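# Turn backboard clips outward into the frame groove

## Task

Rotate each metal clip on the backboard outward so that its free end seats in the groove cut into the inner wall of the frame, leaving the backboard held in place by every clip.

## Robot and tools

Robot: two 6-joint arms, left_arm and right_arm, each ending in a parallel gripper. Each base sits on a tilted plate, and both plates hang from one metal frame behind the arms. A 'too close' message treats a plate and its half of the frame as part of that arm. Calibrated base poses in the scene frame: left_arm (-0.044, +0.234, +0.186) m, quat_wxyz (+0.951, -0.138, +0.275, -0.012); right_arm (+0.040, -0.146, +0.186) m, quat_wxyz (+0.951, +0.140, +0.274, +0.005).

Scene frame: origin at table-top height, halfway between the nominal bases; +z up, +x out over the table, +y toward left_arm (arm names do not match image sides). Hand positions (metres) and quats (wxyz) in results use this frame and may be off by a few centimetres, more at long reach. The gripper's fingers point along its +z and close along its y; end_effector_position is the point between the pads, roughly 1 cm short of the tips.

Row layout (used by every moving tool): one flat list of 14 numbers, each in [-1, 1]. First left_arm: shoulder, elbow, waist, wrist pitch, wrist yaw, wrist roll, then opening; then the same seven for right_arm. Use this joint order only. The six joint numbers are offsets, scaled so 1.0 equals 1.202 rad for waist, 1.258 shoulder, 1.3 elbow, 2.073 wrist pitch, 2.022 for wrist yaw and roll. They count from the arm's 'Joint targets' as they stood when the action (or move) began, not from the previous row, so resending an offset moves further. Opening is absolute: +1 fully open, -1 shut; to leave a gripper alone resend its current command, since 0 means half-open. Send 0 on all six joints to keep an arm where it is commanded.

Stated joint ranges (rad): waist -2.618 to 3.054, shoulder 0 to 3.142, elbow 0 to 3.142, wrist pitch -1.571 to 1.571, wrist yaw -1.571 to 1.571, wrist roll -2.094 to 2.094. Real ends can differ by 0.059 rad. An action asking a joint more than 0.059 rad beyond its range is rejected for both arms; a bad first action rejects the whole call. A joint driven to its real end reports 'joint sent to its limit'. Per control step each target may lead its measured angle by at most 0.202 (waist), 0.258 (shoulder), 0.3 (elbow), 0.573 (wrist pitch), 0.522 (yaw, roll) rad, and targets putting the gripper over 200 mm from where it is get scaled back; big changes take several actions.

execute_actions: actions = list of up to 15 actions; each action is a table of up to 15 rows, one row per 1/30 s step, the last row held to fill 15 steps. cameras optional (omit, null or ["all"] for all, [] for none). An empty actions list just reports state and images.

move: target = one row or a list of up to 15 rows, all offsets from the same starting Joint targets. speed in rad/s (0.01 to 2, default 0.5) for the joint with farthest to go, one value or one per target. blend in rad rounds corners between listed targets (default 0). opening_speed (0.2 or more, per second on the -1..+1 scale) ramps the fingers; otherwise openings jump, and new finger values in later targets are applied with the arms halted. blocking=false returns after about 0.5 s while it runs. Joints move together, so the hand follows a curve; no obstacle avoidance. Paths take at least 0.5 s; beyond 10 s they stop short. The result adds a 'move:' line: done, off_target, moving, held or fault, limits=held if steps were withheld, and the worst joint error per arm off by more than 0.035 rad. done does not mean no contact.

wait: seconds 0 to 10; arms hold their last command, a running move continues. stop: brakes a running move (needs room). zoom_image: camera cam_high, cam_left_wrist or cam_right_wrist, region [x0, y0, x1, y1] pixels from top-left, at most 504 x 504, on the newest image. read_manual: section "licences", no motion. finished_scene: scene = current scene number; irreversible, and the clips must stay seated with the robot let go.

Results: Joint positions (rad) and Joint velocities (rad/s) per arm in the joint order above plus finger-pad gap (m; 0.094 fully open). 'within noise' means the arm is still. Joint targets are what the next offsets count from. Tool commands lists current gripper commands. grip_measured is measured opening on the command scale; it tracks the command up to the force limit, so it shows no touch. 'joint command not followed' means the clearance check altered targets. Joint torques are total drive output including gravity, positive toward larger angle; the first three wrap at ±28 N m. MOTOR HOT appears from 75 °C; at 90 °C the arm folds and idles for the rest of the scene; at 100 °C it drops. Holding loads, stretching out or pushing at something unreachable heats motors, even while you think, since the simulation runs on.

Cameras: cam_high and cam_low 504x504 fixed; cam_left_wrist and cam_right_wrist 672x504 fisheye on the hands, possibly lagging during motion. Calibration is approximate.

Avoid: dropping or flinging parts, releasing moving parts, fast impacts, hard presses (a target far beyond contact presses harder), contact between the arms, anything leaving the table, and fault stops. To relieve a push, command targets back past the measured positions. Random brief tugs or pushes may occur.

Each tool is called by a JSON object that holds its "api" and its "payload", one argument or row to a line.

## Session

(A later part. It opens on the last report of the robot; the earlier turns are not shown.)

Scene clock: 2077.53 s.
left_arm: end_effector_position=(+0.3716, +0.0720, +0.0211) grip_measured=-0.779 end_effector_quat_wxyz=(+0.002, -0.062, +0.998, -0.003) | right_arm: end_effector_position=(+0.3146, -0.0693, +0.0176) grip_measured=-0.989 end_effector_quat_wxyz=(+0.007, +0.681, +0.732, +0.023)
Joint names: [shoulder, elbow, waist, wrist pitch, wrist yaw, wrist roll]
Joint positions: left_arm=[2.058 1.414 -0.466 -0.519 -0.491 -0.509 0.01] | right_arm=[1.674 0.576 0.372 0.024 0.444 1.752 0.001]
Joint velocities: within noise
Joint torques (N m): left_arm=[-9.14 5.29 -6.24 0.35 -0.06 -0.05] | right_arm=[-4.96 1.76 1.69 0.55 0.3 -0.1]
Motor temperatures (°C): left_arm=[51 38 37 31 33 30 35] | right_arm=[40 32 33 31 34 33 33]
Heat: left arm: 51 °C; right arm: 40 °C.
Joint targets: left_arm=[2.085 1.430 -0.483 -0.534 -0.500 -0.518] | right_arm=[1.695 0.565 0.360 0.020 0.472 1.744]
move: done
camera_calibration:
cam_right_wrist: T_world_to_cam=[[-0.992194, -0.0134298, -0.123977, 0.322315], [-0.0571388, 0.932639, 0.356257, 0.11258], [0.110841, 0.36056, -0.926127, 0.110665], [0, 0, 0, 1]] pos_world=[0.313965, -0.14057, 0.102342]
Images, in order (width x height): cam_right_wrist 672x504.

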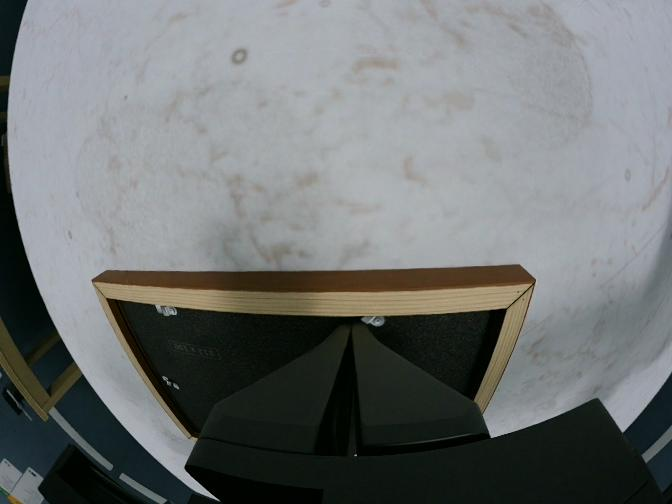

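{"api": "move", "payload": {
  "target": [0,0,0,0,0,0,-0.85,0,0,0,-0.034,0.0,0,-1],
  "speed": 0.1,
  "cameras": ["cam_right_wrist"]
}}

{"api": "zoom_image", "payload": {
  "camera": "cam_right_wrist",
  "region": [330, 290, 390, 330]
}}

Scene clock: 2085.30 s.
left_arm: end_effector_position=(+0.3708, +0.0719, +0.0210) grip_measured=-0.779 end_effector_quat_wxyz=(+0.001, -0.060, +0.998, -0.002) | right_arm: end_effector_position=(+0.3131, -0.0716, +0.0175) grip_measured=-0.989 end_effector_quat_wxyz=(+0.010, +0.679, +0.734, +0.017)
Joint names: [shoulder, elbow, waist, wrist pitch, wrist yaw, wrist roll]
Joint positions: left_arm=[2.059 1.414 -0.467 -0.521 -0.491 -0.509 0.01] | right_arm=[1.674 0.576 0.372 0.015 0.455 1.751 0.001]
Joint velocities: within noise
Joint torques (N m): left_arm=[-9.17 5.27 -6.16 0.37 -0.04 -0.06] | right_arm=[-5.01 1.74 1.77 -0.06 0.19 -0.06]
Motor temperatures (°C): left_arm=[51 38 37 31 33 30 35] | right_arm=[40 32 33 31 34 33 33]
Heat: left arm: 51 °C; right arm: 40 °C.
Joint targets: left_arm=[2.085 1.430 -0.483 -0.534 -0.500 -0.518] | right_arm=[1.695 0.565 0.360 -0.051 0.472 1.744]
move: off_target (right_arm); right_arm: the wrist pitch is farthest, 0.065 rad from its target
camera_calibration:
cam_right_wrist: T_world_to_cam=[[-0.992736, -0.0186797, -0.118854, 0.320495], [-0.0589551, 0.936671, 0.345213, 0.115715], [0.104879, 0.349713, -0.930968, 0.112741], [0, 0, 0, 1]] pos_world=[0.313165, -0.141827, 0.103105]
Images, in order (width x height): cam_right_wrist 672x504.

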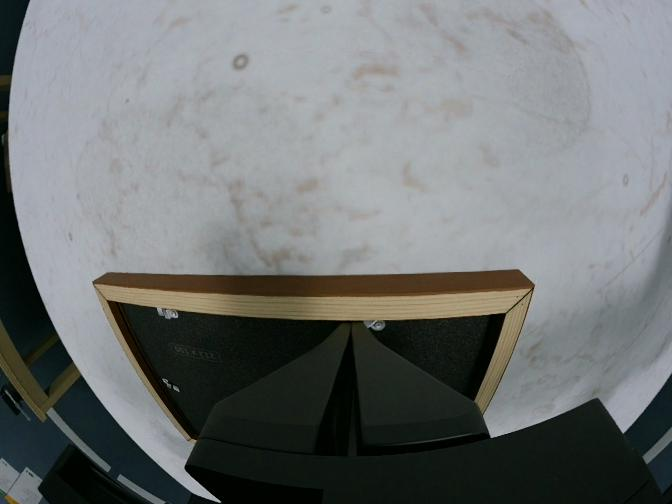

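Scaled by 8.400 from the camera's 672x504 image, which has a finer 960x720 frame.

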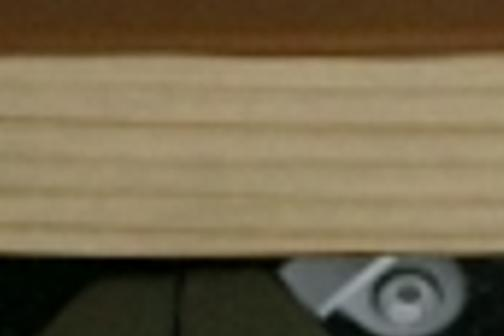

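{"api": "move", "payload": {
  "target": [0,0,0,0,0,0,-0.85,0,0,0,-0.015,0.012,0,-1],
  "speed": 0.1,
  "cameras": ["cam_right_wrist"]
}}

{"api": "zoom_image", "payload": {
  "camera": "cam_right_wrist",
  "region": [330, 290, 390, 330]
}}

Scene clock: 2094.60 s.
left_arm: end_effector_position=(+0.3686, +0.0706, +0.0209) grip_measured=-0.779 end_effector_quat_wxyz=(-0.002, -0.057, +0.998, -0.002) | right_arm: end_effector_position=(+0.3095, -0.0736, +0.0174) grip_measured=-0.989 end_effector_quat_wxyz=(+0.008, +0.676, +0.737, +0.008)
Joint names: [shoulder, elbow, waist, wrist pitch, wrist yaw, wrist roll]
Joint positions: left_arm=[2.061 1.414 -0.47 -0.527 -0.491 -0.509 0.01] | right_arm=[1.674 0.576 0.372 -0.003 0.46 1.751 0.001]
Joint velocities: left_arm=[0.002 0.002 0.007 -0.154 0.007 -0.022 0.001] | right_arm=[within noise]
Joint torques (N m): left_arm=[-9.36 5.24 -5.85 0.42 -0.05 -0.06] | right_arm=[-4.85 1.57 1.8 -0.23 0.35 -0.14]
Motor temperatures (°C): left_arm=[52 38 37 31 33 30 35] | right_arm=[40 32 33 31 34 33 33]
Heat: left arm: 52 °C; right arm: 40 °C.
Joint targets: left_arm=[2.085 1.430 -0.483 -0.534 -0.500 -0.518] | right_arm=[1.695 0.565 0.360 -0.082 0.497 1.744]
move: off_target (right_arm); right_arm: the wrist pitch is farthest, 0.080 rad from its target
camera_calibration:
cam_right_wrist: T_world_to_cam=[[-0.994083, -0.0276603, -0.105043, 0.316349], [-0.0617323, 0.939549, 0.336805, 0.118662], [0.0893766, 0.341297, -0.935697, 0.117983], [0, 0, 0, 1]] pos_world=[0.311257, -0.143006, 0.103661]
Images, in order (width x height): cam_right_wrist 672x504.

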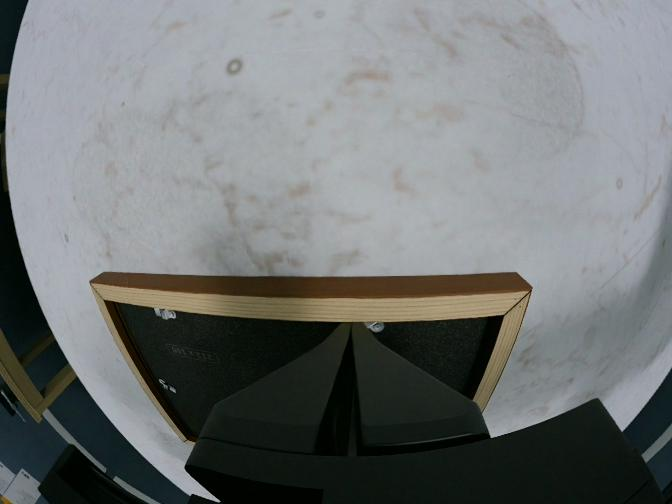

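Scaled by 8.400 from the camera's 672x504 image, which has a finer 960x720 frame.

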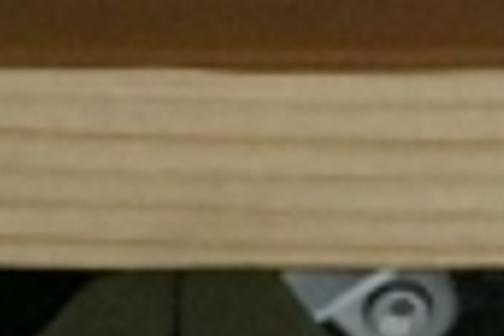

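{"api": "move", "payload": {
  "target": [0.024,0,0,0,0,0,-0.85,-0.008,0,0,0,0,0,-1],
  "speed": 0.1,
  "cameras": ["cam_right_wrist"]
}}

{"api": "zoom_image", "payload": {
  "camera": "cam_right_wrist",
  "region": [330, 290, 390, 330]
}}

Scene clock: 2117.33 s.
left_arm: end_effector_position=(+0.3675, +0.0701, +0.0200) grip_measured=-0.779 end_effector_quat_wxyz=(-0.004, -0.053, +0.999, +0.003) | right_arm: end_effector_position=(+0.3095, -0.0736, +0.0174) grip_measured=-0.989 end_effector_quat_wxyz=(+0.008, +0.676, +0.737, +0.008)
Joint names: [shoulder, elbow, waist, wrist pitch, wrist yaw, wrist roll]
Joint positions: left_arm=[2.07 1.422 -0.474 -0.537 -0.499 -0.509 0.01] | right_arm=[1.674 0.576 0.372 -0.003 0.46 1.751 0.001]
Joint velocities: within noise
Joint torques (N m): left_arm=[-7.42 4.48 -5.55 0.5 -0.01 -0.06] | right_arm=[-5.79 1.72 1.68 -0.18 0.33 -0.13]
Motor temperatures (°C): left_arm=[51 38 37 31 33 30 35] | right_arm=[39 32 33 31 34 33 33]
Heat: left arm: 51 °C; right arm: 39 °C.
Joint targets: left_arm=[2.115 1.430 -0.483 -0.534 -0.500 -0.518] | right_arm=[1.685 0.565 0.360 -0.082 0.496 1.744]
move: off_target (left_arm, right_arm); left_arm: the shoulder is farthest, 0.045 rad from its target; right_arm: the wrist pitch is farthest, 0.079 rad from its target
camera_calibration:
cam_right_wrist: T_world_to_cam=[[-0.994083, -0.0276603, -0.105043, 0.316349], [-0.0617323, 0.939549, 0.336805, 0.118662], [0.0893766, 0.341297, -0.935697, 0.117983], [0, 0, 0, 1]] pos_world=[0.311257, -0.143006, 0.103661]
Images, in order (width x height): cam_right_wrist 672x504.

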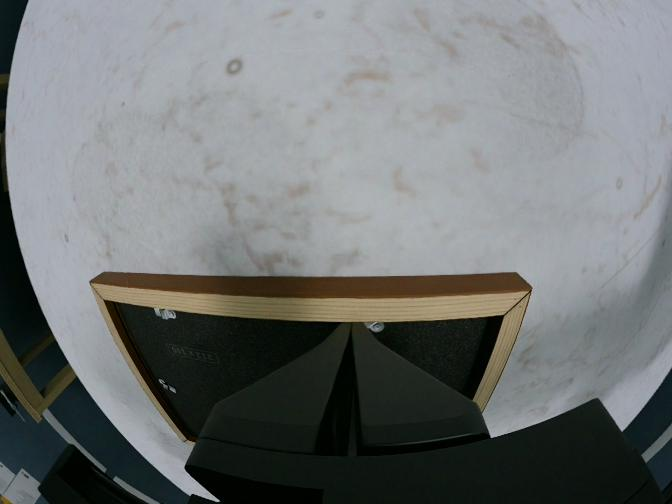

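Scaled by 8.400 from the camera's 672x504 image, which has a finer 960x720 frame.

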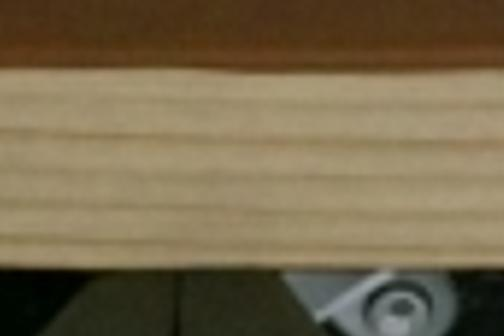

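{"api": "move", "payload": {
  "target": [0,0,0,0.04,-0.02,0,-0.85,0,0,0,0,0,0,-1],
  "speed": 0.1,
  "cameras": []
}}

{"api": "move", "payload": {
  "target": [0,0,0,0,0,0,-0.85,0,0,0,-0.015,0.006,0,-1],
  "speed": 0.1,
  "cameras": ["cam_right_wrist"]
}}

{"api": "zoom_image", "payload": {
  "camera": "cam_right_wrist",
  "region": [330, 290, 390, 330]
}}

Scene clock: 2137.73 s.
left_arm: end_effector_position=(+0.3686, +0.0703, +0.0202) grip_measured=-0.779 end_effector_quat_wxyz=(+0.002, -0.051, +0.999, +0.010) | right_arm: end_effector_position=(+0.3095, -0.0736, +0.0174) grip_measured=-0.989 end_effector_quat_wxyz=(+0.008, +0.676, +0.737, +0.008)
Joint names: [shoulder, elbow, waist, wrist pitch, wrist yaw, wrist roll]
Joint positions: left_arm=[2.073 1.423 -0.48 -0.532 -0.52 -0.509 0.01] | right_arm=[1.674 0.576 0.372 -0.003 0.46 1.751 0.001]
Joint velocities: within noise
Joint torques (N m): left_arm=[-7.73 4.41 -5.05 1.32 -0.14 -0.06] | right_arm=[-5.76 1.65 1.83 -0.15 0.36 -0.14]
Motor temperatures (°C): left_arm=[50 38 36 31 33 30 35] | right_arm=[40 32 33 31 34 33 33]
Heat: left arm: 50 °C; right arm: 40 °C.
Joint targets: left_arm=[2.115 1.430 -0.483 -0.451 -0.540 -0.518] | right_arm=[1.685 0.565 0.360 -0.082 0.496 1.744]
move: off_target (left_arm, right_arm); left_arm: the wrist pitch is farthest, 0.081 rad from its target; right_arm: the wrist pitch is farthest, 0.079 rad from its target
No camera images: "cameras" was empty.

Scene clock: 2138.53 s.
left_arm: end_effector_position=(+0.3693, +0.0688, +0.0203) grip_measured=-0.779 end_effector_quat_wxyz=(+0.004, -0.051, +0.999, +0.009) | right_arm: end_effector_position=(+0.3079, -0.0749, +0.0173) grip_measured=-0.989 end_effector_quat_wxyz=(+0.008, +0.675, +0.738, +0.004)
Joint names: [shoulder, elbow, waist, wrist pitch, wrist yaw, wrist roll]
Joint positions: left_arm=[2.074 1.423 -0.482 -0.527 -0.52 -0.509 0.01] | right_arm=[1.674 0.576 0.372 -0.011 0.465 1.751 0.001]
Joint velocities: within noise
Joint torques (N m): left_arm=[-7.83 4.4 -4.92 1.28 -0.17 -0.05] | right_arm=[-5.74 1.58 1.68 -0.43 0.43 -0.09]
Motor temperatures (°C): left_arm=[50 38 36 31 33 30 35] | right_arm=[40 32 33 31 34 33 33]
Heat: left arm: 50 °C; right arm: 40 °C.
Joint targets: left_arm=[2.115 1.430 -0.483 -0.451 -0.540 -0.518] | right_arm=[1.685 0.565 0.360 -0.113 0.508 1.744]
move: off_target (left_arm, right_arm); left_arm: the wrist pitch is farthest, 0.076 rad from its target; right_arm: the wrist pitch is farthest, 0.102 rad from its target
camera_calibration:
cam_right_wrist: T_world_to_cam=[[-0.994579, -0.0322874, -0.0988433, 0.314374], [-0.0634672, 0.941463, 0.331087, 0.120566], [0.0823675, 0.335566, -0.938409, 0.120321], [0, 0, 0, 1]] pos_world=[0.310411, -0.143734, 0.104066]
Images, in order (width x height): cam_right_wrist 672x504.

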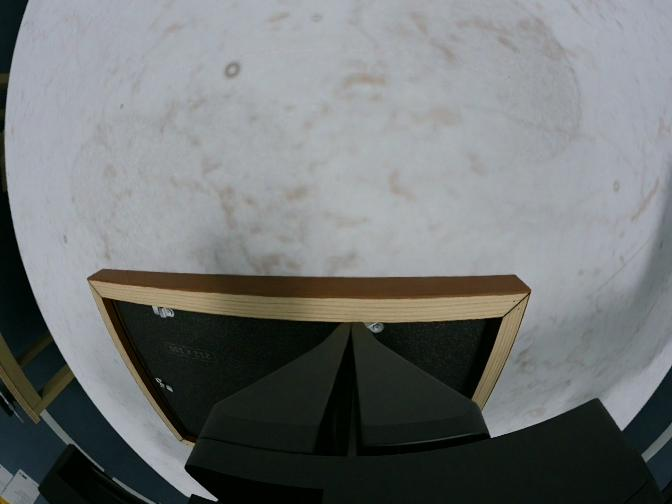

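Scaled by 8.400 from the camera's 672x504 image, which has a finer 960x720 frame.

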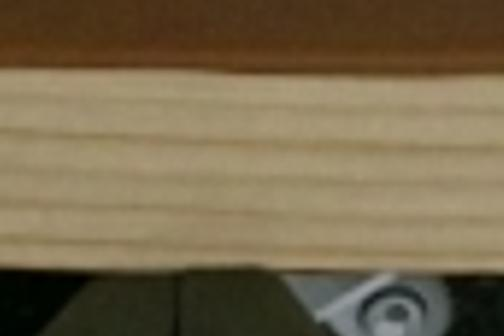

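{"api": "move", "payload": {
  "target": [0,0,0,0,0,0,-0.85,0,0,0,0,-0.02,0,-1],
  "speed": 0.1,
  "cameras": []
}}

{"api": "move", "payload": {
  "target": [0,0,0,0,0,0,-0.85,0,0,0,-0.02,0.0,0,-1],
  "speed": 0.1,
  "cameras": ["cam_right_wrist"]
}}

{"api": "zoom_image", "payload": {
  "camera": "cam_right_wrist",
  "region": [330, 290, 390, 330]
}}

Scene clock: 2150.27 s.
left_arm: end_effector_position=(+0.3693, +0.0688, +0.0203) grip_measured=-0.779 end_effector_quat_wxyz=(+0.004, -0.051, +0.999, +0.009) | right_arm: end_effector_position=(+0.3078, -0.0747, +0.0173) grip_measured=-0.989 end_effector_quat_wxyz=(+0.007, +0.675, +0.738, +0.004)
Joint names: [shoulder, elbow, waist, wrist pitch, wrist yaw, wrist roll]
Joint positions: left_arm=[2.074 1.423 -0.482 -0.527 -0.52 -0.509 0.01] | right_arm=[1.674 0.576 0.372 -0.011 0.464 1.75 0.001]
Joint velocities: within noise
Joint torques (N m): left_arm=[-7.82 4.42 -4.92 1.28 -0.18 -0.06] | right_arm=[-5.87 1.47 1.68 -0.41 0.04 -0.1]
Motor temperatures (°C): left_arm=[49 38 36 32 33 30 35] | right_arm=[40 32 33 31 34 33 33]
Heat: left arm: 49 °C; right arm: 40 °C.
Joint targets: left_arm=[2.115 1.430 -0.483 -0.451 -0.540 -0.518] | right_arm=[1.685 0.565 0.360 -0.113 0.468 1.744]
move: off_target (left_arm, right_arm); left_arm: the wrist pitch is farthest, 0.076 rad from its target; right_arm: the wrist pitch is farthest, 0.102 rad from its target
No camera images: "cameras" was empty.

Scene clock: 2151.17 s.
left_arm: end_effector_position=(+0.3693, +0.0688, +0.0203) grip_measured=-0.779 end_effector_quat_wxyz=(+0.004, -0.051, +0.999, +0.009) | right_arm: end_effector_position=(+0.3023, -0.0752, +0.0177) grip_measured=-0.989 end_effector_quat_wxyz=(-0.002, +0.670, +0.743, -0.005)
Joint names: [shoulder, elbow, waist, wrist pitch, wrist yaw, wrist roll]
Joint positions: left_arm=[2.074 1.423 -0.482 -0.527 -0.52 -0.509 0.01] | right_arm=[1.674 0.582 0.372 -0.046 0.457 1.75 0.001]
Joint velocities: within noise
Joint torques (N m): left_arm=[-7.8 4.41 -4.94 1.29 -0.17 -0.06] | right_arm=[-5.9 1.1 1.76 -0.5 0.11 -0.1]
Motor temperatures (°C): left_arm=[49 38 36 32 33 30 35] | right_arm=[40 32 33 31 34 33 33]
Heat: left arm: 49 °C; right arm: 40 °C.
Joint targets: left_arm=[2.115 1.430 -0.483 -0.451 -0.540 -0.518] | right_arm=[1.685 0.565 0.360 -0.154 0.468 1.744]
move: off_target (left_arm, right_arm); left_arm: the wrist pitch is farthest, 0.076 rad from its target; right_arm: the wrist pitch is farthest, 0.108 rad from its target
camera_calibration:
cam_right_wrist: T_world_to_cam=[[-0.996397, -0.0460978, -0.0711859, 0.307878], [-0.0673, 0.940544, 0.332938, 0.121481], [0.0516058, 0.336529, -0.940258, 0.13061], [0, 0, 0, 1]] pos_world=[0.308204, -0.14402, 0.104278]
Images, in order (width x height): cam_right_wrist 672x504.

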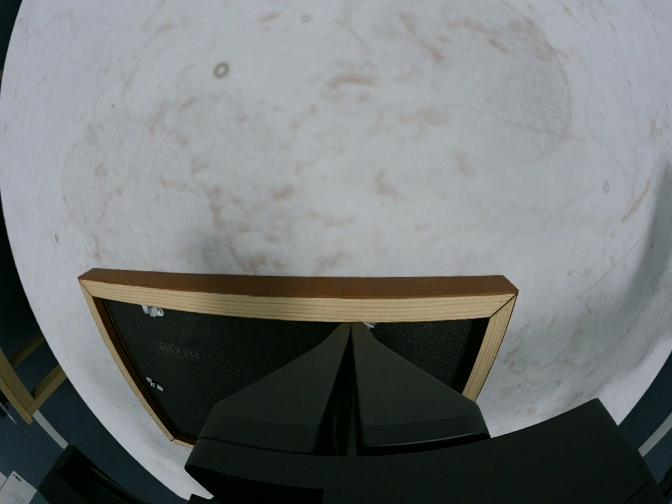

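Scaled by 8.400 from the camera's 672x504 image, which has a finer 960x720 frame.

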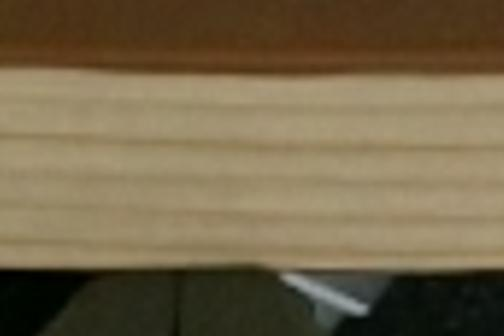

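{"api": "move", "payload": {
  "target": [0,0,0,0,0,0,-0.85,0,0,0,-0.01,0.005,0,-1],
  "speed": 0.1,
  "cameras": ["cam_right_wrist"]
}}

{"api": "zoom_image", "payload": {
  "camera": "cam_right_wrist",
  "region": [330, 290, 390, 330]
}}

Scene clock: 2163.60 s.
left_arm: end_effector_position=(+0.3693, +0.0688, +0.0203) grip_measured=-0.779 end_effector_quat_wxyz=(+0.004, -0.051, +0.999, +0.009) | right_arm: end_effector_position=(+0.2997, -0.0759, +0.0177) grip_measured=-0.989 end_effector_quat_wxyz=(-0.005, +0.668, +0.744, -0.009)
Joint names: [shoulder, elbow, waist, wrist pitch, wrist yaw, wrist roll]
Joint positions: left_arm=[2.074 1.423 -0.482 -0.527 -0.52 -0.509 0.01] | right_arm=[1.674 0.582 0.372 -0.058 0.457 1.75 0.001]
Joint velocities: within noise
Joint torques (N m): left_arm=[-7.83 4.42 -4.9 1.27 -0.17 -0.07] | right_arm=[-5.65 1.26 1.74 -0.61 0.21 -0.08]
Motor temperatures (°C): left_arm=[49 38 36 32 33 30 35] | right_arm=[40 32 33 31 34 33 33]
Heat: left arm: 49 °C; right arm: 40 °C.
Joint targets: left_arm=[2.115 1.430 -0.483 -0.451 -0.540 -0.518] | right_arm=[1.685 0.565 0.360 -0.175 0.478 1.744]
move: off_target (left_arm, right_arm); left_arm: the wrist pitch is farthest, 0.076 rad from its target; right_arm: the wrist pitch is farthest, 0.117 rad from its target
camera_calibration:
cam_right_wrist: T_world_to_cam=[[-0.996801, -0.0516228, -0.0610177, 0.304817], [-0.0690291, 0.940864, 0.331679, 0.122433], [0.0402872, 0.33483, -0.941417, 0.134276], [0, 0, 0, 1]] pos_world=[0.306883, -0.144417, 0.1044]
Images, in order (width x height): cam_right_wrist 672x504.

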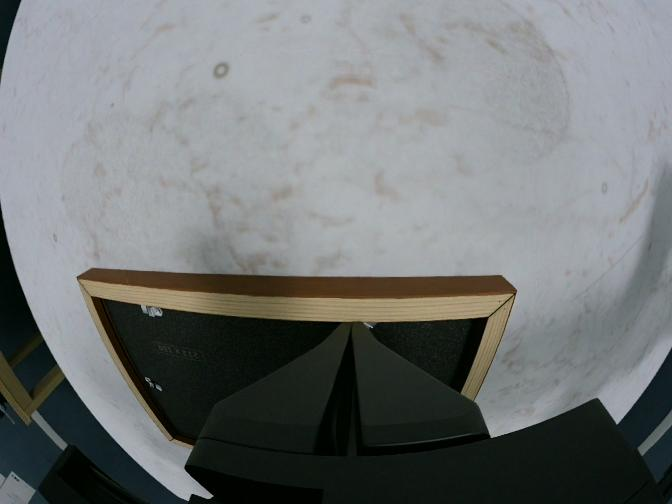

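Scaled by 8.400 from the camera's 672x504 image, which has a finer 960x720 frame.

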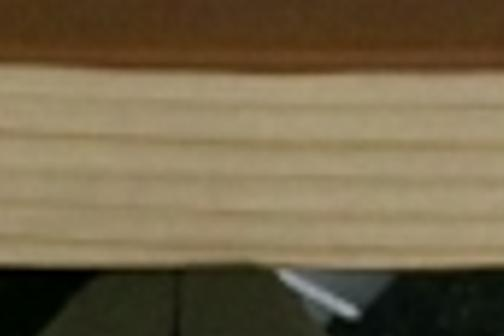

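{"api": "move", "payload": {
  "target": [0,0,0,0,0,0,-0.85,-0.05,0,0,0.05,-0.005,0,-1],
  "speed": 0.1,
  "cameras": ["cam_right_wrist"]
}}

{"api": "zoom_image", "payload": {
  "camera": "cam_right_wrist",
  "region": [330, 290, 390, 330]
}}

Scene clock: 2176.87 s.
left_arm: end_effector_position=(+0.3693, +0.0688, +0.0203) grip_measured=-0.779 end_effector_quat_wxyz=(+0.004, -0.051, +0.999, +0.009) | right_arm: end_effector_position=(+0.3031, -0.0768, +0.0237) grip_measured=-0.989 end_effector_quat_wxyz=(-0.004, +0.670, +0.742, -0.001)
Joint names: [shoulder, elbow, waist, wrist pitch, wrist yaw, wrist roll]
Joint positions: left_arm=[2.074 1.423 -0.482 -0.527 -0.52 -0.509 0.01] | right_arm=[1.639 0.575 0.372 -0.069 0.45 1.75 0.001]
Joint velocities: within noise
Joint torques (N m): left_arm=[-7.84 4.42 -4.89 1.28 -0.17 -0.06] | right_arm=[-8.42 1.94 1.58 0.43 0.15 -0.07]
Motor temperatures (°C): left_arm=[48 38 36 32 33 30 35] | right_arm=[40 32 33 32 34 33 33]
Heat: left arm: 48 °C; right arm: 40 °C.
Joint targets: left_arm=[2.115 1.430 -0.483 -0.451 -0.540 -0.518] | right_arm=[1.622 0.565 0.360 -0.071 0.468 1.744]
move: off_target (left_arm); left_arm: the wrist pitch is farthest, 0.076 rad from its target
camera_calibration:
cam_right_wrist: T_world_to_cam=[[-0.996257, -0.0431493, -0.0749013, 0.309296], [-0.0662112, 0.937976, 0.340319, 0.120307], [0.055571, 0.344005, -0.937322, 0.136083], [0, 0, 0, 1]] pos_world=[0.308542, -0.146313, 0.109777]
Images, in order (width x height): cam_right_wrist 672x504.

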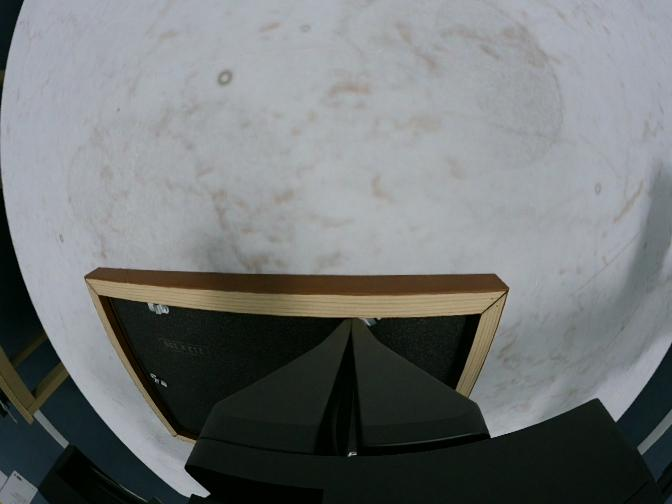

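Scaled by 8.400 from the camera's 672x504 image, which has a finer 960x720 frame.

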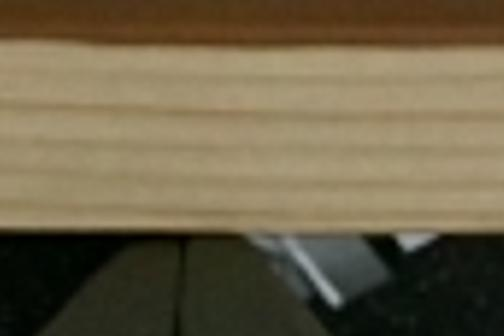

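{"api": "move", "payload": {
  "target": [0,0,0,0,0,0,-0.85,-0.0509,-0.0169,0.0524,-0.0362,0.0015,0.0257,-0.45],
  "speed": 0.2,
  "opening_speed": 1.0,
  "cameras": ["cam_right_wrist"]
}}

{"api": "zoom_image", "payload": {
  "camera": "cam_right_wrist",
  "region": [310, 270, 400, 330]
}}

Scene clock: 2220.33 s.
left_arm: end_effector_position=(+0.3693, +0.0688, +0.0203) grip_measured=-0.779 end_effector_quat_wxyz=(+0.004, -0.051, +0.999, +0.009) | right_arm: end_effector_position=(+0.2981, -0.0742, +0.0378) grip_measured=-0.452 end_effector_quat_wxyz=(-0.006, +0.672, +0.740, +0.004)
Joint names: [shoulder, elbow, waist, wrist pitch, wrist yaw, wrist roll]
Joint positions: left_arm=[2.074 1.423 -0.482 -0.527 -0.52 -0.509 0.01] | right_arm=[1.574 0.555 0.408 -0.122 0.457 1.787 0.026]
Joint velocities: within noise
Joint torques (N m): left_arm=[-7.86 4.44 -4.89 1.28 -0.18 -0.07] | right_arm=[-7.9 1.89 3.55 0.24 0.09 0.08]
Motor temperatures (°C): left_arm=[48 38 36 33 33 30 35] | right_arm=[41 32 33 31 34 33 33]
Heat: left arm: 48 °C; right arm: 41 °C.
Joint targets: left_arm=[2.115 1.430 -0.483 -0.451 -0.540 -0.518] | right_arm=[1.558 0.543 0.423 -0.146 0.471 1.796]
move: off_target (left_arm); left_arm: the wrist pitch is farthest, 0.076 rad from its target
camera_calibration:
cam_right_wrist: T_world_to_cam=[[-0.996113, -0.0381542, -0.0793879, 0.306003], [-0.0636531, 0.934805, 0.34941, 0.111388], [0.0608807, 0.353106, -0.9336, 0.147611], [0, 0, 0, 1]] pos_world=[0.302917, -0.144573, 0.123182]
Images, in order (width x height): cam_right_wrist 672x504.

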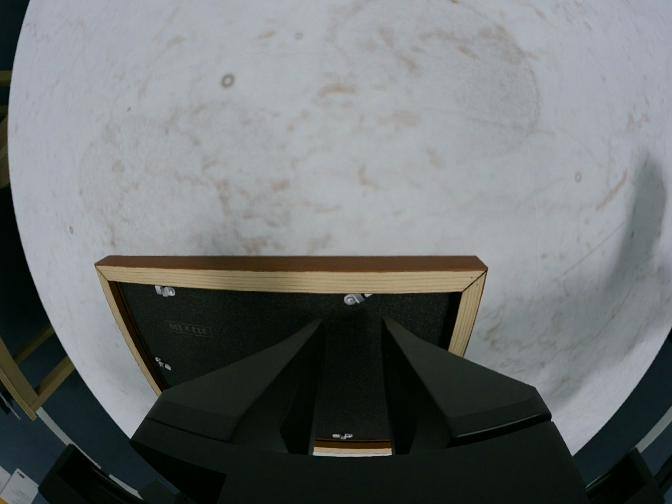

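Scaled by 5.600 from the camera's 672x504 image, which has a finer 960x720 frame.

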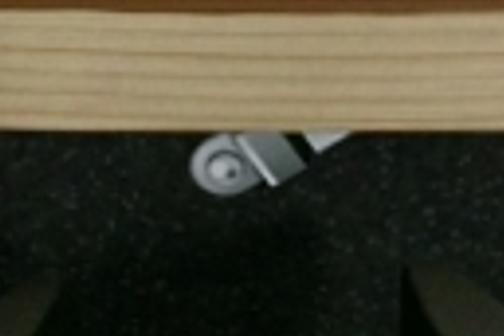

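{"api": "move", "payload": {
  "target": [0,0,0,0,0,0,-0.85,0.0882,-0.0069,-0.0552,0.0661,-0.0183,-0.0302,-0.35],
  "speed": 0.1,
  "cameras": ["cam_right_wrist"]
}}

{"api": "zoom_image", "payload": {
  "camera": "cam_right_wrist",
  "region": [310, 280, 400, 340]
}}

Scene clock: 2253.20 s.
left_arm: end_effector_position=(+0.3693, +0.0688, +0.0203) grip_measured=-0.779 end_effector_quat_wxyz=(+0.004, -0.051, +0.999, +0.009) | right_arm: end_effector_position=(+0.2963, -0.0747, +0.0196) grip_measured=-0.352 end_effector_quat_wxyz=(-0.009, +0.671, +0.741, +0.006)
Joint names: [shoulder, elbow, waist, wrist pitch, wrist yaw, wrist roll]
Joint positions: left_arm=[2.074 1.423 -0.482 -0.527 -0.52 -0.509 0.01] | right_arm=[1.649 0.545 0.368 -0.02 0.432 1.744 0.03]
Joint velocities: within noise
Joint torques (N m): left_arm=[-7.83 4.4 -4.93 1.28 -0.17 -0.05] | right_arm=[-4.72 1.54 1.63 0.6 0 -0.06]
Motor temperatures (°C): left_arm=[48 38 36 33 33 30 35] | right_arm=[41 31 33 31 34 33 33]
Heat: left arm: 48 °C; right arm: 41 °C.
Joint targets: left_arm=[2.115 1.430 -0.483 -0.451 -0.540 -0.518] | right_arm=[1.669 0.534 0.357 -0.009 0.434 1.735]
move: off_target (left_arm); left_arm: the wrist pitch is farthest, 0.076 rad from its target
camera_calibration:
cam_right_wrist: T_world_to_cam=[[-0.996242, -0.0405764, -0.0765166, 0.302539], [-0.0653439, 0.931991, 0.356544, 0.11826], [0.0568455, 0.360204, -0.93114, 0.132591], [0, 0, 0, 1]] pos_world=[0.301592, -0.145701, 0.104445]
Images, in order (width x height): cam_right_wrist 672x504.

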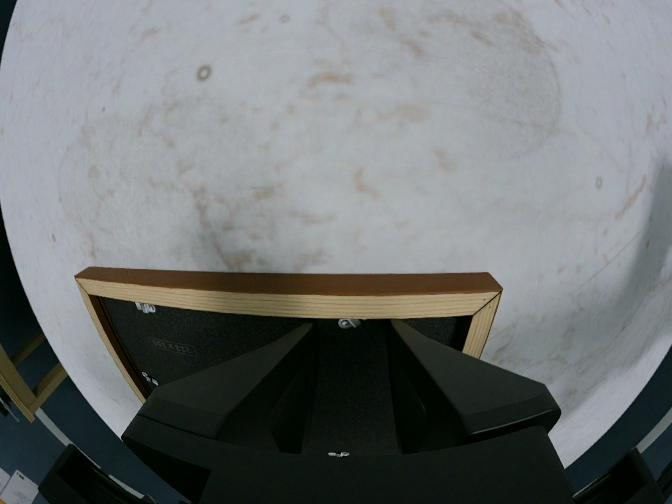

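Scaled by 5.600 from the camera's 672x504 image, which has a finer 960x720 frame.

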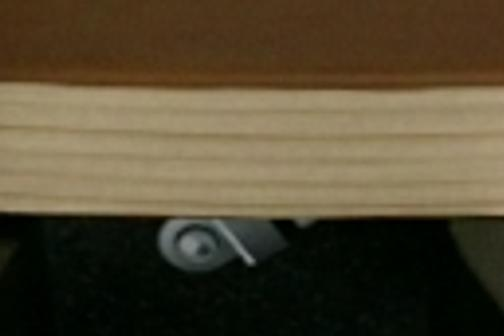

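{"api": "move", "payload": {
  "target": [0,0,0,0,0,0,-0.85,0.0095,0.0265,-0.0067,0.0043,-0.0062,-0.0047,-0.35],
  "speed": 0.1,
  "cameras": ["cam_right_wrist"]
}}

{"api": "zoom_image", "payload": {
  "camera": "cam_right_wrist",
  "region": [310, 280, 400, 340]
}}

Scene clock: 2277.97 s.
left_arm: end_effector_position=(+0.3693, +0.0688, +0.0203) grip_measured=-0.779 end_effector_quat_wxyz=(+0.004, -0.051, +0.999, +0.009) | right_arm: end_effector_position=(+0.3021, -0.0732, +0.0175) grip_measured=-0.352 end_effector_quat_wxyz=(-0.010, +0.672, +0.740, +0.011)
Joint names: [shoulder, elbow, waist, wrist pitch, wrist yaw, wrist roll]
Joint positions: left_arm=[2.074 1.423 -0.482 -0.527 -0.52 -0.509 0.01] | right_arm=[1.66 0.559 0.359 -0.009 0.422 1.734 0.03]
Joint velocities: within noise
Joint torques (N m): left_arm=[-7.84 4.41 -4.93 1.27 -0.17 -0.06] | right_arm=[-4.94 3.23 1.72 0.55 -0.02 -0.11]
Motor temperatures (°C): left_arm=[48 37 36 33 33 30 35] | right_arm=[39 31 33 31 34 33 32]
Heat: left arm: 48 °C; right arm: 39 °C.
Joint targets: left_arm=[2.115 1.430 -0.483 -0.451 -0.540 -0.518] | right_arm=[1.681 0.568 0.349 0.000 0.422 1.725]
move: off_target (left_arm); left_arm: the wrist pitch is farthest, 0.076 rad from its target
camera_calibration:
cam_right_wrist: T_world_to_cam=[[-0.995779, -0.0365391, -0.0842016, 0.308476], [-0.064911, 0.928922, 0.364542, 0.117468], [0.0648966, 0.368469, -0.927372, 0.127869], [0, 0, 0, 1]] pos_world=[0.3065, -0.144963, 0.101734]
Images, in order (width x height): cam_right_wrist 672x504.

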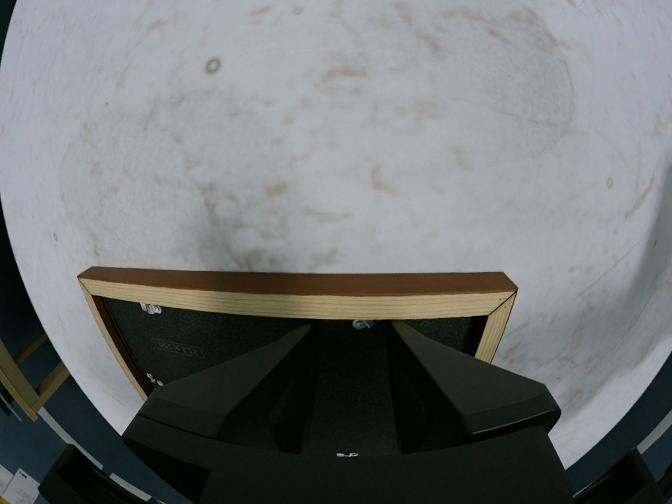

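Scaled by 5.600 from the camera's 672x504 image, which has a finer 960x720 frame.

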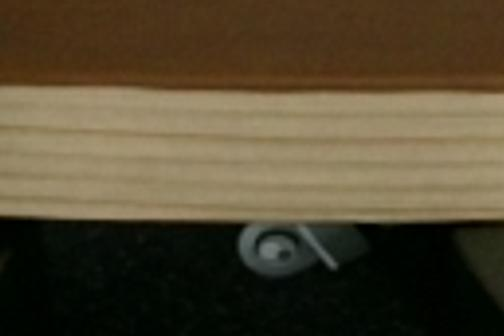

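{"api": "move", "payload": {
  "target": [0,0,0,0,0,0,-0.85,-0.0442,-0.0317,-0.0031,0.0055,-0.0042,-0.002,-0.35],
  "speed": 0.1,
  "cameras": ["cam_right_wrist"]
}}

{"api": "zoom_image", "payload": {
  "camera": "cam_right_wrist",
  "region": [310, 280, 400, 340]
}}

Scene clock: 2295.57 s.
left_arm: end_effector_position=(+0.3693, +0.0688, +0.0203) grip_measured=-0.779 end_effector_quat_wxyz=(+0.004, -0.051, +0.999, +0.009) | right_arm: end_effector_position=(+0.2992, -0.0744, +0.0193) grip_measured=-0.352 end_effector_quat_wxyz=(-0.011, +0.673, +0.740, +0.016)
Joint names: [shoulder, elbow, waist, wrist pitch, wrist yaw, wrist roll]
Joint positions: left_arm=[2.074 1.423 -0.482 -0.527 -0.52 -0.509 0.01] | right_arm=[1.642 0.538 0.356 0.001 0.412 1.73 0.03]
Joint velocities: within noise
Joint torques (N m): left_arm=[-7.83 4.4 -4.9 1.28 -0.16 -0.07] | right_arm=[-8.23 1.63 1.58 0.57 -0.03 -0.13]
Motor temperatures (°C): left_arm=[48 37 36 33 33 30 35] | right_arm=[38 32 33 31 34 33 32]
Heat: left arm: 48 °C; right arm: 38 °C.
Joint targets: left_arm=[2.115 1.430 -0.483 -0.451 -0.540 -0.518] | right_arm=[1.625 0.527 0.345 0.011 0.413 1.721]
move: off_target (left_arm); left_arm: the wrist pitch is farthest, 0.076 rad from its target
camera_calibration:
cam_right_wrist: T_world_to_cam=[[-0.995527, -0.0334359, -0.0883662, 0.305968], [-0.0641635, 0.925786, 0.372564, 0.117103], [0.0693512, 0.376567, -0.92379, 0.129338], [0, 0, 0, 1]] pos_world=[0.303144, -0.146887, 0.10289]
Images, in order (width x height): cam_right_wrist 672x504.

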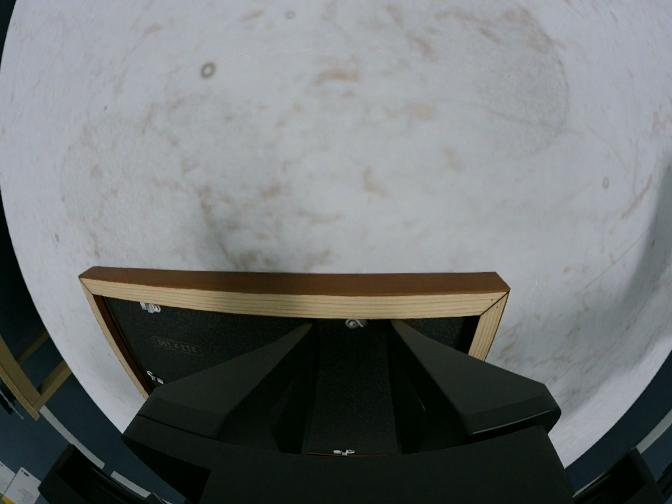

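Scaled by 5.600 from the camera's 672x504 image, which has a finer 960x720 frame.

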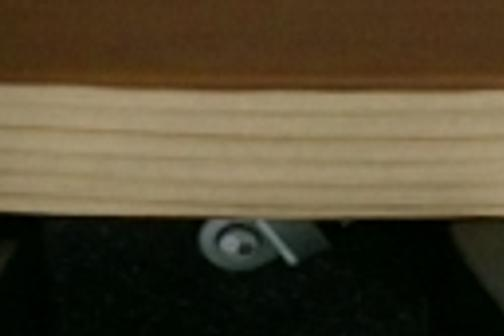

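{"api": "move", "payload": {
  "target": [0,0,0,0,0,0,-0.85,0.0465,0.0246,0.0308,0.0061,0.0196,0.0138,-0.35],
  "speed": 0.1,
  "cameras": ["cam_right_wrist"]
}}

{"api": "zoom_image", "payload": {
  "camera": "cam_right_wrist",
  "region": [310, 280, 400, 340]
}}

Scene clock: 2315.00 s.
left_arm: end_effector_position=(+0.3693, +0.0688, +0.0203) grip_measured=-0.779 end_effector_quat_wxyz=(+0.004, -0.051, +0.999, +0.009) | right_arm: end_effector_position=(+0.3017, -0.0726, +0.0176) grip_measured=-0.352 end_effector_quat_wxyz=(-0.003, +0.673, +0.739, +0.013)
Joint names: [shoulder, elbow, waist, wrist pitch, wrist yaw, wrist roll]
Joint positions: left_arm=[2.074 1.423 -0.482 -0.527 -0.52 -0.509 0.01] | right_arm=[1.662 0.548 0.368 0.011 0.435 1.741 0.03]
Joint velocities: within noise
Joint torques (N m): left_arm=[-7.82 4.44 -4.92 1.29 -0.16 -0.06] | right_arm=[-4.62 3.59 3.55 0.6 0.15 0.06]
Motor temperatures (°C): left_arm=[48 37 36 33 33 30 35] | right_arm=[39 31 33 31 34 33 32]
Heat: left arm: 48 °C; right arm: 39 °C.
Joint targets: left_arm=[2.115 1.430 -0.483 -0.451 -0.540 -0.518] | right_arm=[1.683 0.559 0.382 0.023 0.453 1.749]
move: off_target (left_arm); left_arm: the wrist pitch is farthest, 0.076 rad from its target
camera_calibration:
cam_right_wrist: T_world_to_cam=[[-0.994747, -0.0339773, -0.0965627, 0.308249], [-0.066563, 0.931349, 0.357991, 0.11761], [0.07777, 0.362538, -0.928719, 0.123497], [0, 0, 0, 1]] pos_world=[0.304853, -0.143835, 0.102356]
Images, in order (width x height): cam_right_wrist 672x504.

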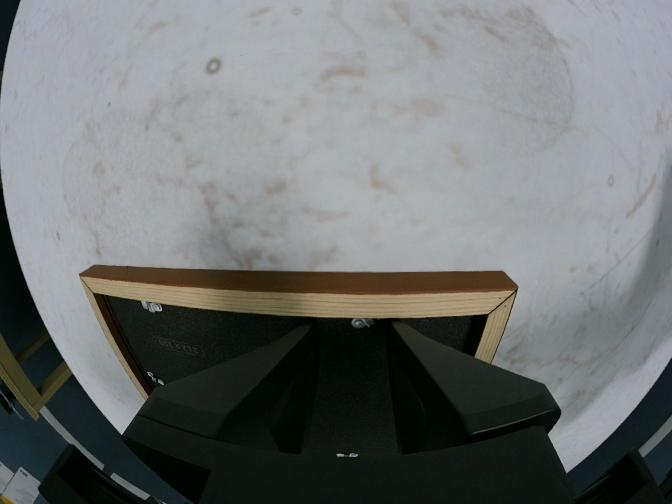

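Scaled by 5.600 from the camera's 672x504 image, which has a finer 960x720 frame.

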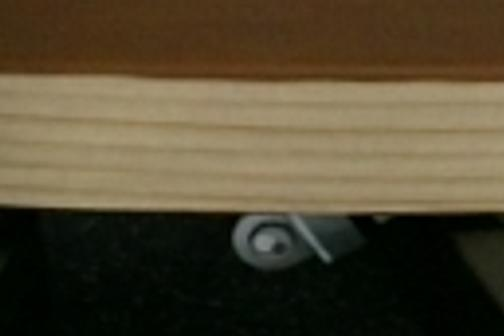

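{"api": "move", "payload": {
  "target": [0,0,0,0,0,0,-0.85,-0.039,-0.0288,0.0056,0.0024,0.0037,0.003,-0.35],
  "speed": 0.1,
  "cameras": ["cam_right_wrist"]
}}

{"api": "zoom_image", "payload": {
  "camera": "cam_right_wrist",
  "region": [310, 280, 400, 340]
}}

Scene clock: 2332.40 s.
left_arm: end_effector_position=(+0.3693, +0.0688, +0.0203) grip_measured=-0.779 end_effector_quat_wxyz=(+0.004, -0.051, +0.999, +0.009) | right_arm: end_effector_position=(+0.2990, -0.0742, +0.0189) grip_measured=-0.352 end_effector_quat_wxyz=(+0.001, +0.674, +0.738, +0.013)
Joint names: [shoulder, elbow, waist, wrist pitch, wrist yaw, wrist roll]
Joint positions: left_arm=[2.074 1.423 -0.482 -0.527 -0.52 -0.509 0.01] | right_arm=[1.652 0.532 0.373 0.02 0.445 1.747 0.03]
Joint velocities: within noise
Joint torques (N m): left_arm=[-7.84 4.41 -4.93 1.29 -0.16 -0.07] | right_arm=[-8.1 1.69 3.93 0.58 0.12 0.05]
Motor temperatures (°C): left_arm=[48 37 36 34 33 30 35] | right_arm=[39 32 33 31 34 33 32]
Heat: left arm: 48 °C; right arm: 39 °C.
Joint targets: left_arm=[2.115 1.430 -0.483 -0.451 -0.540 -0.518] | right_arm=[1.634 0.522 0.389 0.029 0.460 1.755]
move: off_target (left_arm); left_arm: the wrist pitch is farthest, 0.076 rad from its target
camera_calibration:
cam_right_wrist: T_world_to_cam=[[-0.994302, -0.0310339, -0.101979, 0.305843], [-0.0652039, 0.9339, 0.351539, 0.118393], [0.0843289, 0.356186, -0.930602, 0.12311], [0, 0, 0, 1]] pos_world=[0.301438, -0.144925, 0.104137]
Images, in order (width x height): cam_right_wrist 672x504.

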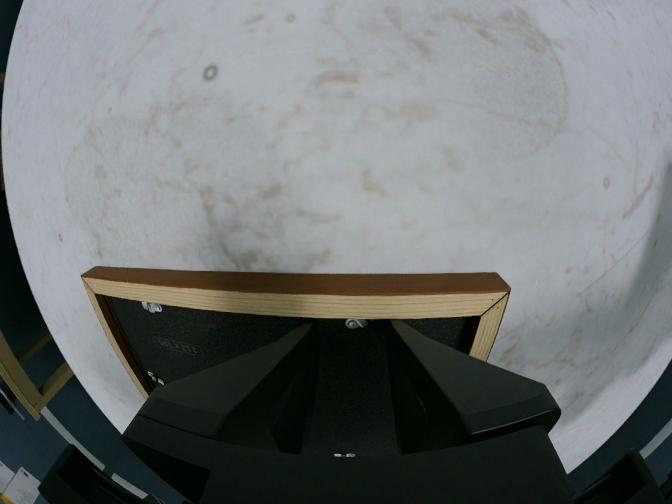

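Scaled by 5.600 from the camera's 672x504 image, which has a finer 960x720 frame.

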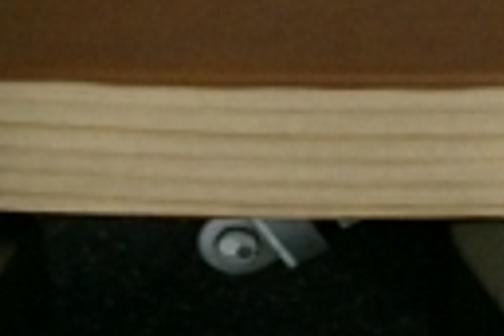

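{"api": "move", "payload": {
  "target": [0,0,0,0,0,0,-0.85,0.035,0,0,0.0024,-0.004,0,-0.35],
  "speed": 0.1,
  "cameras": []
}}

{"api": "move", "payload": {
  "target": [0,0,0,0,0,0,-0.85,0,0,0,0,0,0,-0.86],
  "opening_speed": 0.3,
  "cameras": ["cam_right_wrist"]
}}

{"api": "zoom_image", "payload": {
  "camera": "cam_right_wrist",
  "region": [310, 280, 400, 340]
}}

Scene clock: 2346.73 s.
left_arm: end_effector_position=(+0.3693, +0.0688, +0.0203) grip_measured=-0.779 end_effector_quat_wxyz=(+0.004, -0.051, +0.999, +0.009) | right_arm: end_effector_position=(+0.2983, -0.0738, +0.0176) grip_measured=-0.352 end_effector_quat_wxyz=(+0.001, +0.674, +0.738, +0.012)
Joint names: [shoulder, elbow, waist, wrist pitch, wrist yaw, wrist roll]
Joint positions: left_arm=[2.074 1.423 -0.482 -0.527 -0.52 -0.509 0.01] | right_arm=[1.659 0.532 0.373 0.025 0.445 1.747 0.03]
Joint velocities: within noise
Joint torques (N m): left_arm=[-7.84 4.42 -4.94 1.29 -0.17 -0.06] | right_arm=[-4.83 1.65 3.81 0.55 0.06 0.07]
Motor temperatures (°C): left_arm=[48 37 36 34 33 30 35] | right_arm=[41 31 34 31 34 33 32]
Heat: left arm: 48 °C; right arm: 41 °C.
Joint targets: left_arm=[2.115 1.430 -0.483 -0.451 -0.540 -0.518] | right_arm=[1.679 0.522 0.389 0.034 0.452 1.755]
move: off_target (left_arm); left_arm: the wrist pitch is farthest, 0.076 rad from its target
No camera images: "cameras" was empty.

Scene clock: 2348.63 s.
left_arm: end_effector_position=(+0.3693, +0.0688, +0.0203) grip_measured=-0.779 end_effector_quat_wxyz=(+0.004, -0.051, +0.999, +0.009) | right_arm: end_effector_position=(+0.2972, -0.0722, +0.0181) grip_measured=-0.858 end_effector_quat_wxyz=(-0.001, +0.673, +0.740, +0.013)
Joint names: [shoulder, elbow, waist, wrist pitch, wrist yaw, wrist roll]
Joint positions: left_arm=[2.074 1.423 -0.482 -0.527 -0.52 -0.509 0.01] | right_arm=[1.659 0.53 0.378 0.025 0.443 1.748 0.007]
Joint velocities: within noise
Joint torques (N m): left_arm=[-7.83 4.44 -4.94 1.28 -0.18 -0.07] | right_arm=[-4.57 1.81 3.45 0.57 0.12 0.07]
Motor temperatures (°C): left_arm=[48 37 36 34 33 30 35] | right_arm=[40 31 34 31 34 33 32]
Heat: left arm: 48 °C; right arm: 40 °C.
Joint targets: left_arm=[2.115 1.430 -0.483 -0.451 -0.540 -0.518] | right_arm=[1.679 0.522 0.389 0.033 0.452 1.755]
move: off_target (left_arm); left_arm: the wrist pitch is farthest, 0.076 rad from its target
camera_calibration:
cam_right_wrist: T_world_to_cam=[[-0.994429, -0.0354346, -0.0992738, 0.303652], [-0.0686542, 0.932376, 0.354911, 0.117537], [0.0799844, 0.359749, -0.929615, 0.123281], [0, 0, 0, 1]] pos_world=[0.300169, -0.143179, 0.103034]
Images, in order (width x height): cam_right_wrist 672x504.

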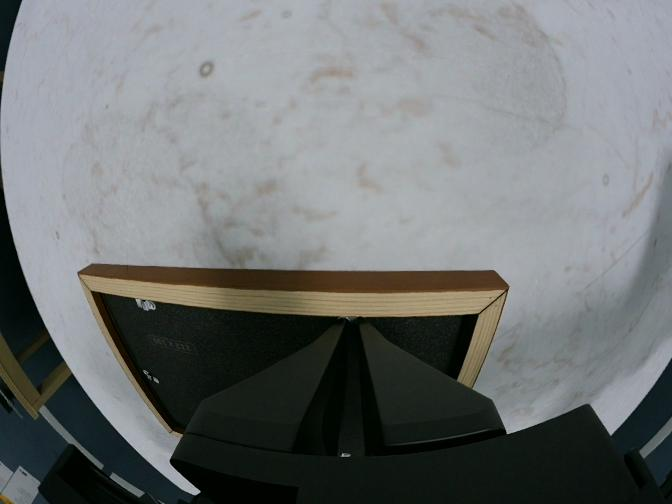

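Scaled by 5.600 from the camera's 672x504 image, which has a finer 960x720 frame.

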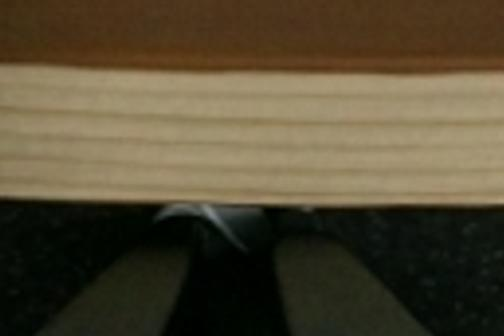

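{"api": "move", "payload": {
  "target": [0,0,0,0,0,0,-0.85,-0.01,0,0,0,0.012,0,-0.35],
  "opening_speed": 0.5,
  "cameras": ["cam_right_wrist"]
}}

{"api": "zoom_image", "payload": {
  "camera": "cam_right_wrist",
  "region": [310, 280, 400, 340]
}}

Scene clock: 2368.17 s.
left_arm: end_effector_position=(+0.3693, +0.0688, +0.0203) grip_measured=-0.779 end_effector_quat_wxyz=(+0.004, -0.051, +0.999, +0.009) | right_arm: end_effector_position=(+0.2994, -0.0741, +0.0181) grip_measured=-0.352 end_effector_quat_wxyz=(+0.007, +0.674, +0.739, +0.012)
Joint names: [shoulder, elbow, waist, wrist pitch, wrist yaw, wrist roll]
Joint positions: left_arm=[2.074 1.423 -0.482 -0.527 -0.52 -0.509 0.01] | right_arm=[1.659 0.53 0.378 0.032 0.457 1.748 0.03]
Joint velocities: within noise
Joint torques (N m): left_arm=[-7.83 4.41 -4.94 1.28 -0.17 -0.06] | right_arm=[-5.86 1.78 3.44 0.5 0.22 0.1]
Motor temperatures (°C): left_arm=[48 37 36 34 33 30 35] | right_arm=[39 31 34 31 34 33 32]
Heat: left arm: 48 °C; right arm: 39 °C.
Joint targets: left_arm=[2.115 1.430 -0.483 -0.451 -0.540 -0.518] | right_arm=[1.666 0.522 0.389 0.034 0.476 1.755]
move: off_target (left_arm); left_arm: the wrist pitch is farthest, 0.076 rad from its target
camera_calibration:
cam_right_wrist: T_world_to_cam=[[-0.99352, -0.0330963, -0.108732, 0.305912], [-0.0688, 0.936607, 0.34356, 0.12003], [0.0904687, 0.348814, -0.932815, 0.119914], [0, 0, 0, 1]] pos_world=[0.301339, -0.144124, 0.103882]
Images, in order (width x height): cam_right_wrist 672x504.

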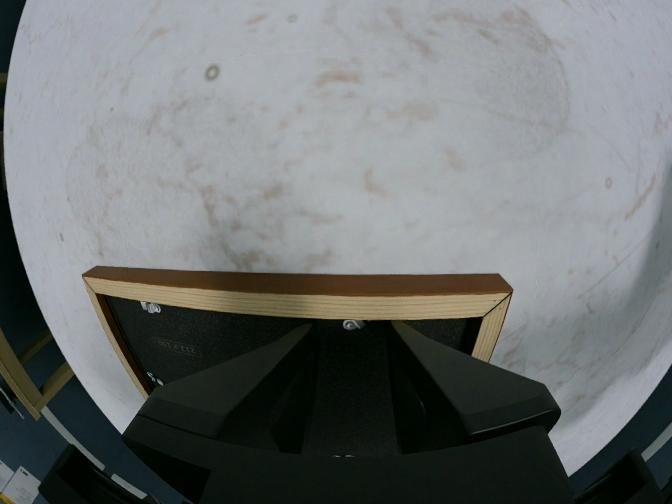

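Scaled by 5.600 from the camera's 672x504 image, which has a finer 960x720 frame.

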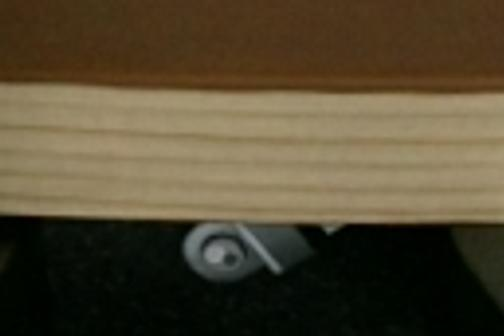

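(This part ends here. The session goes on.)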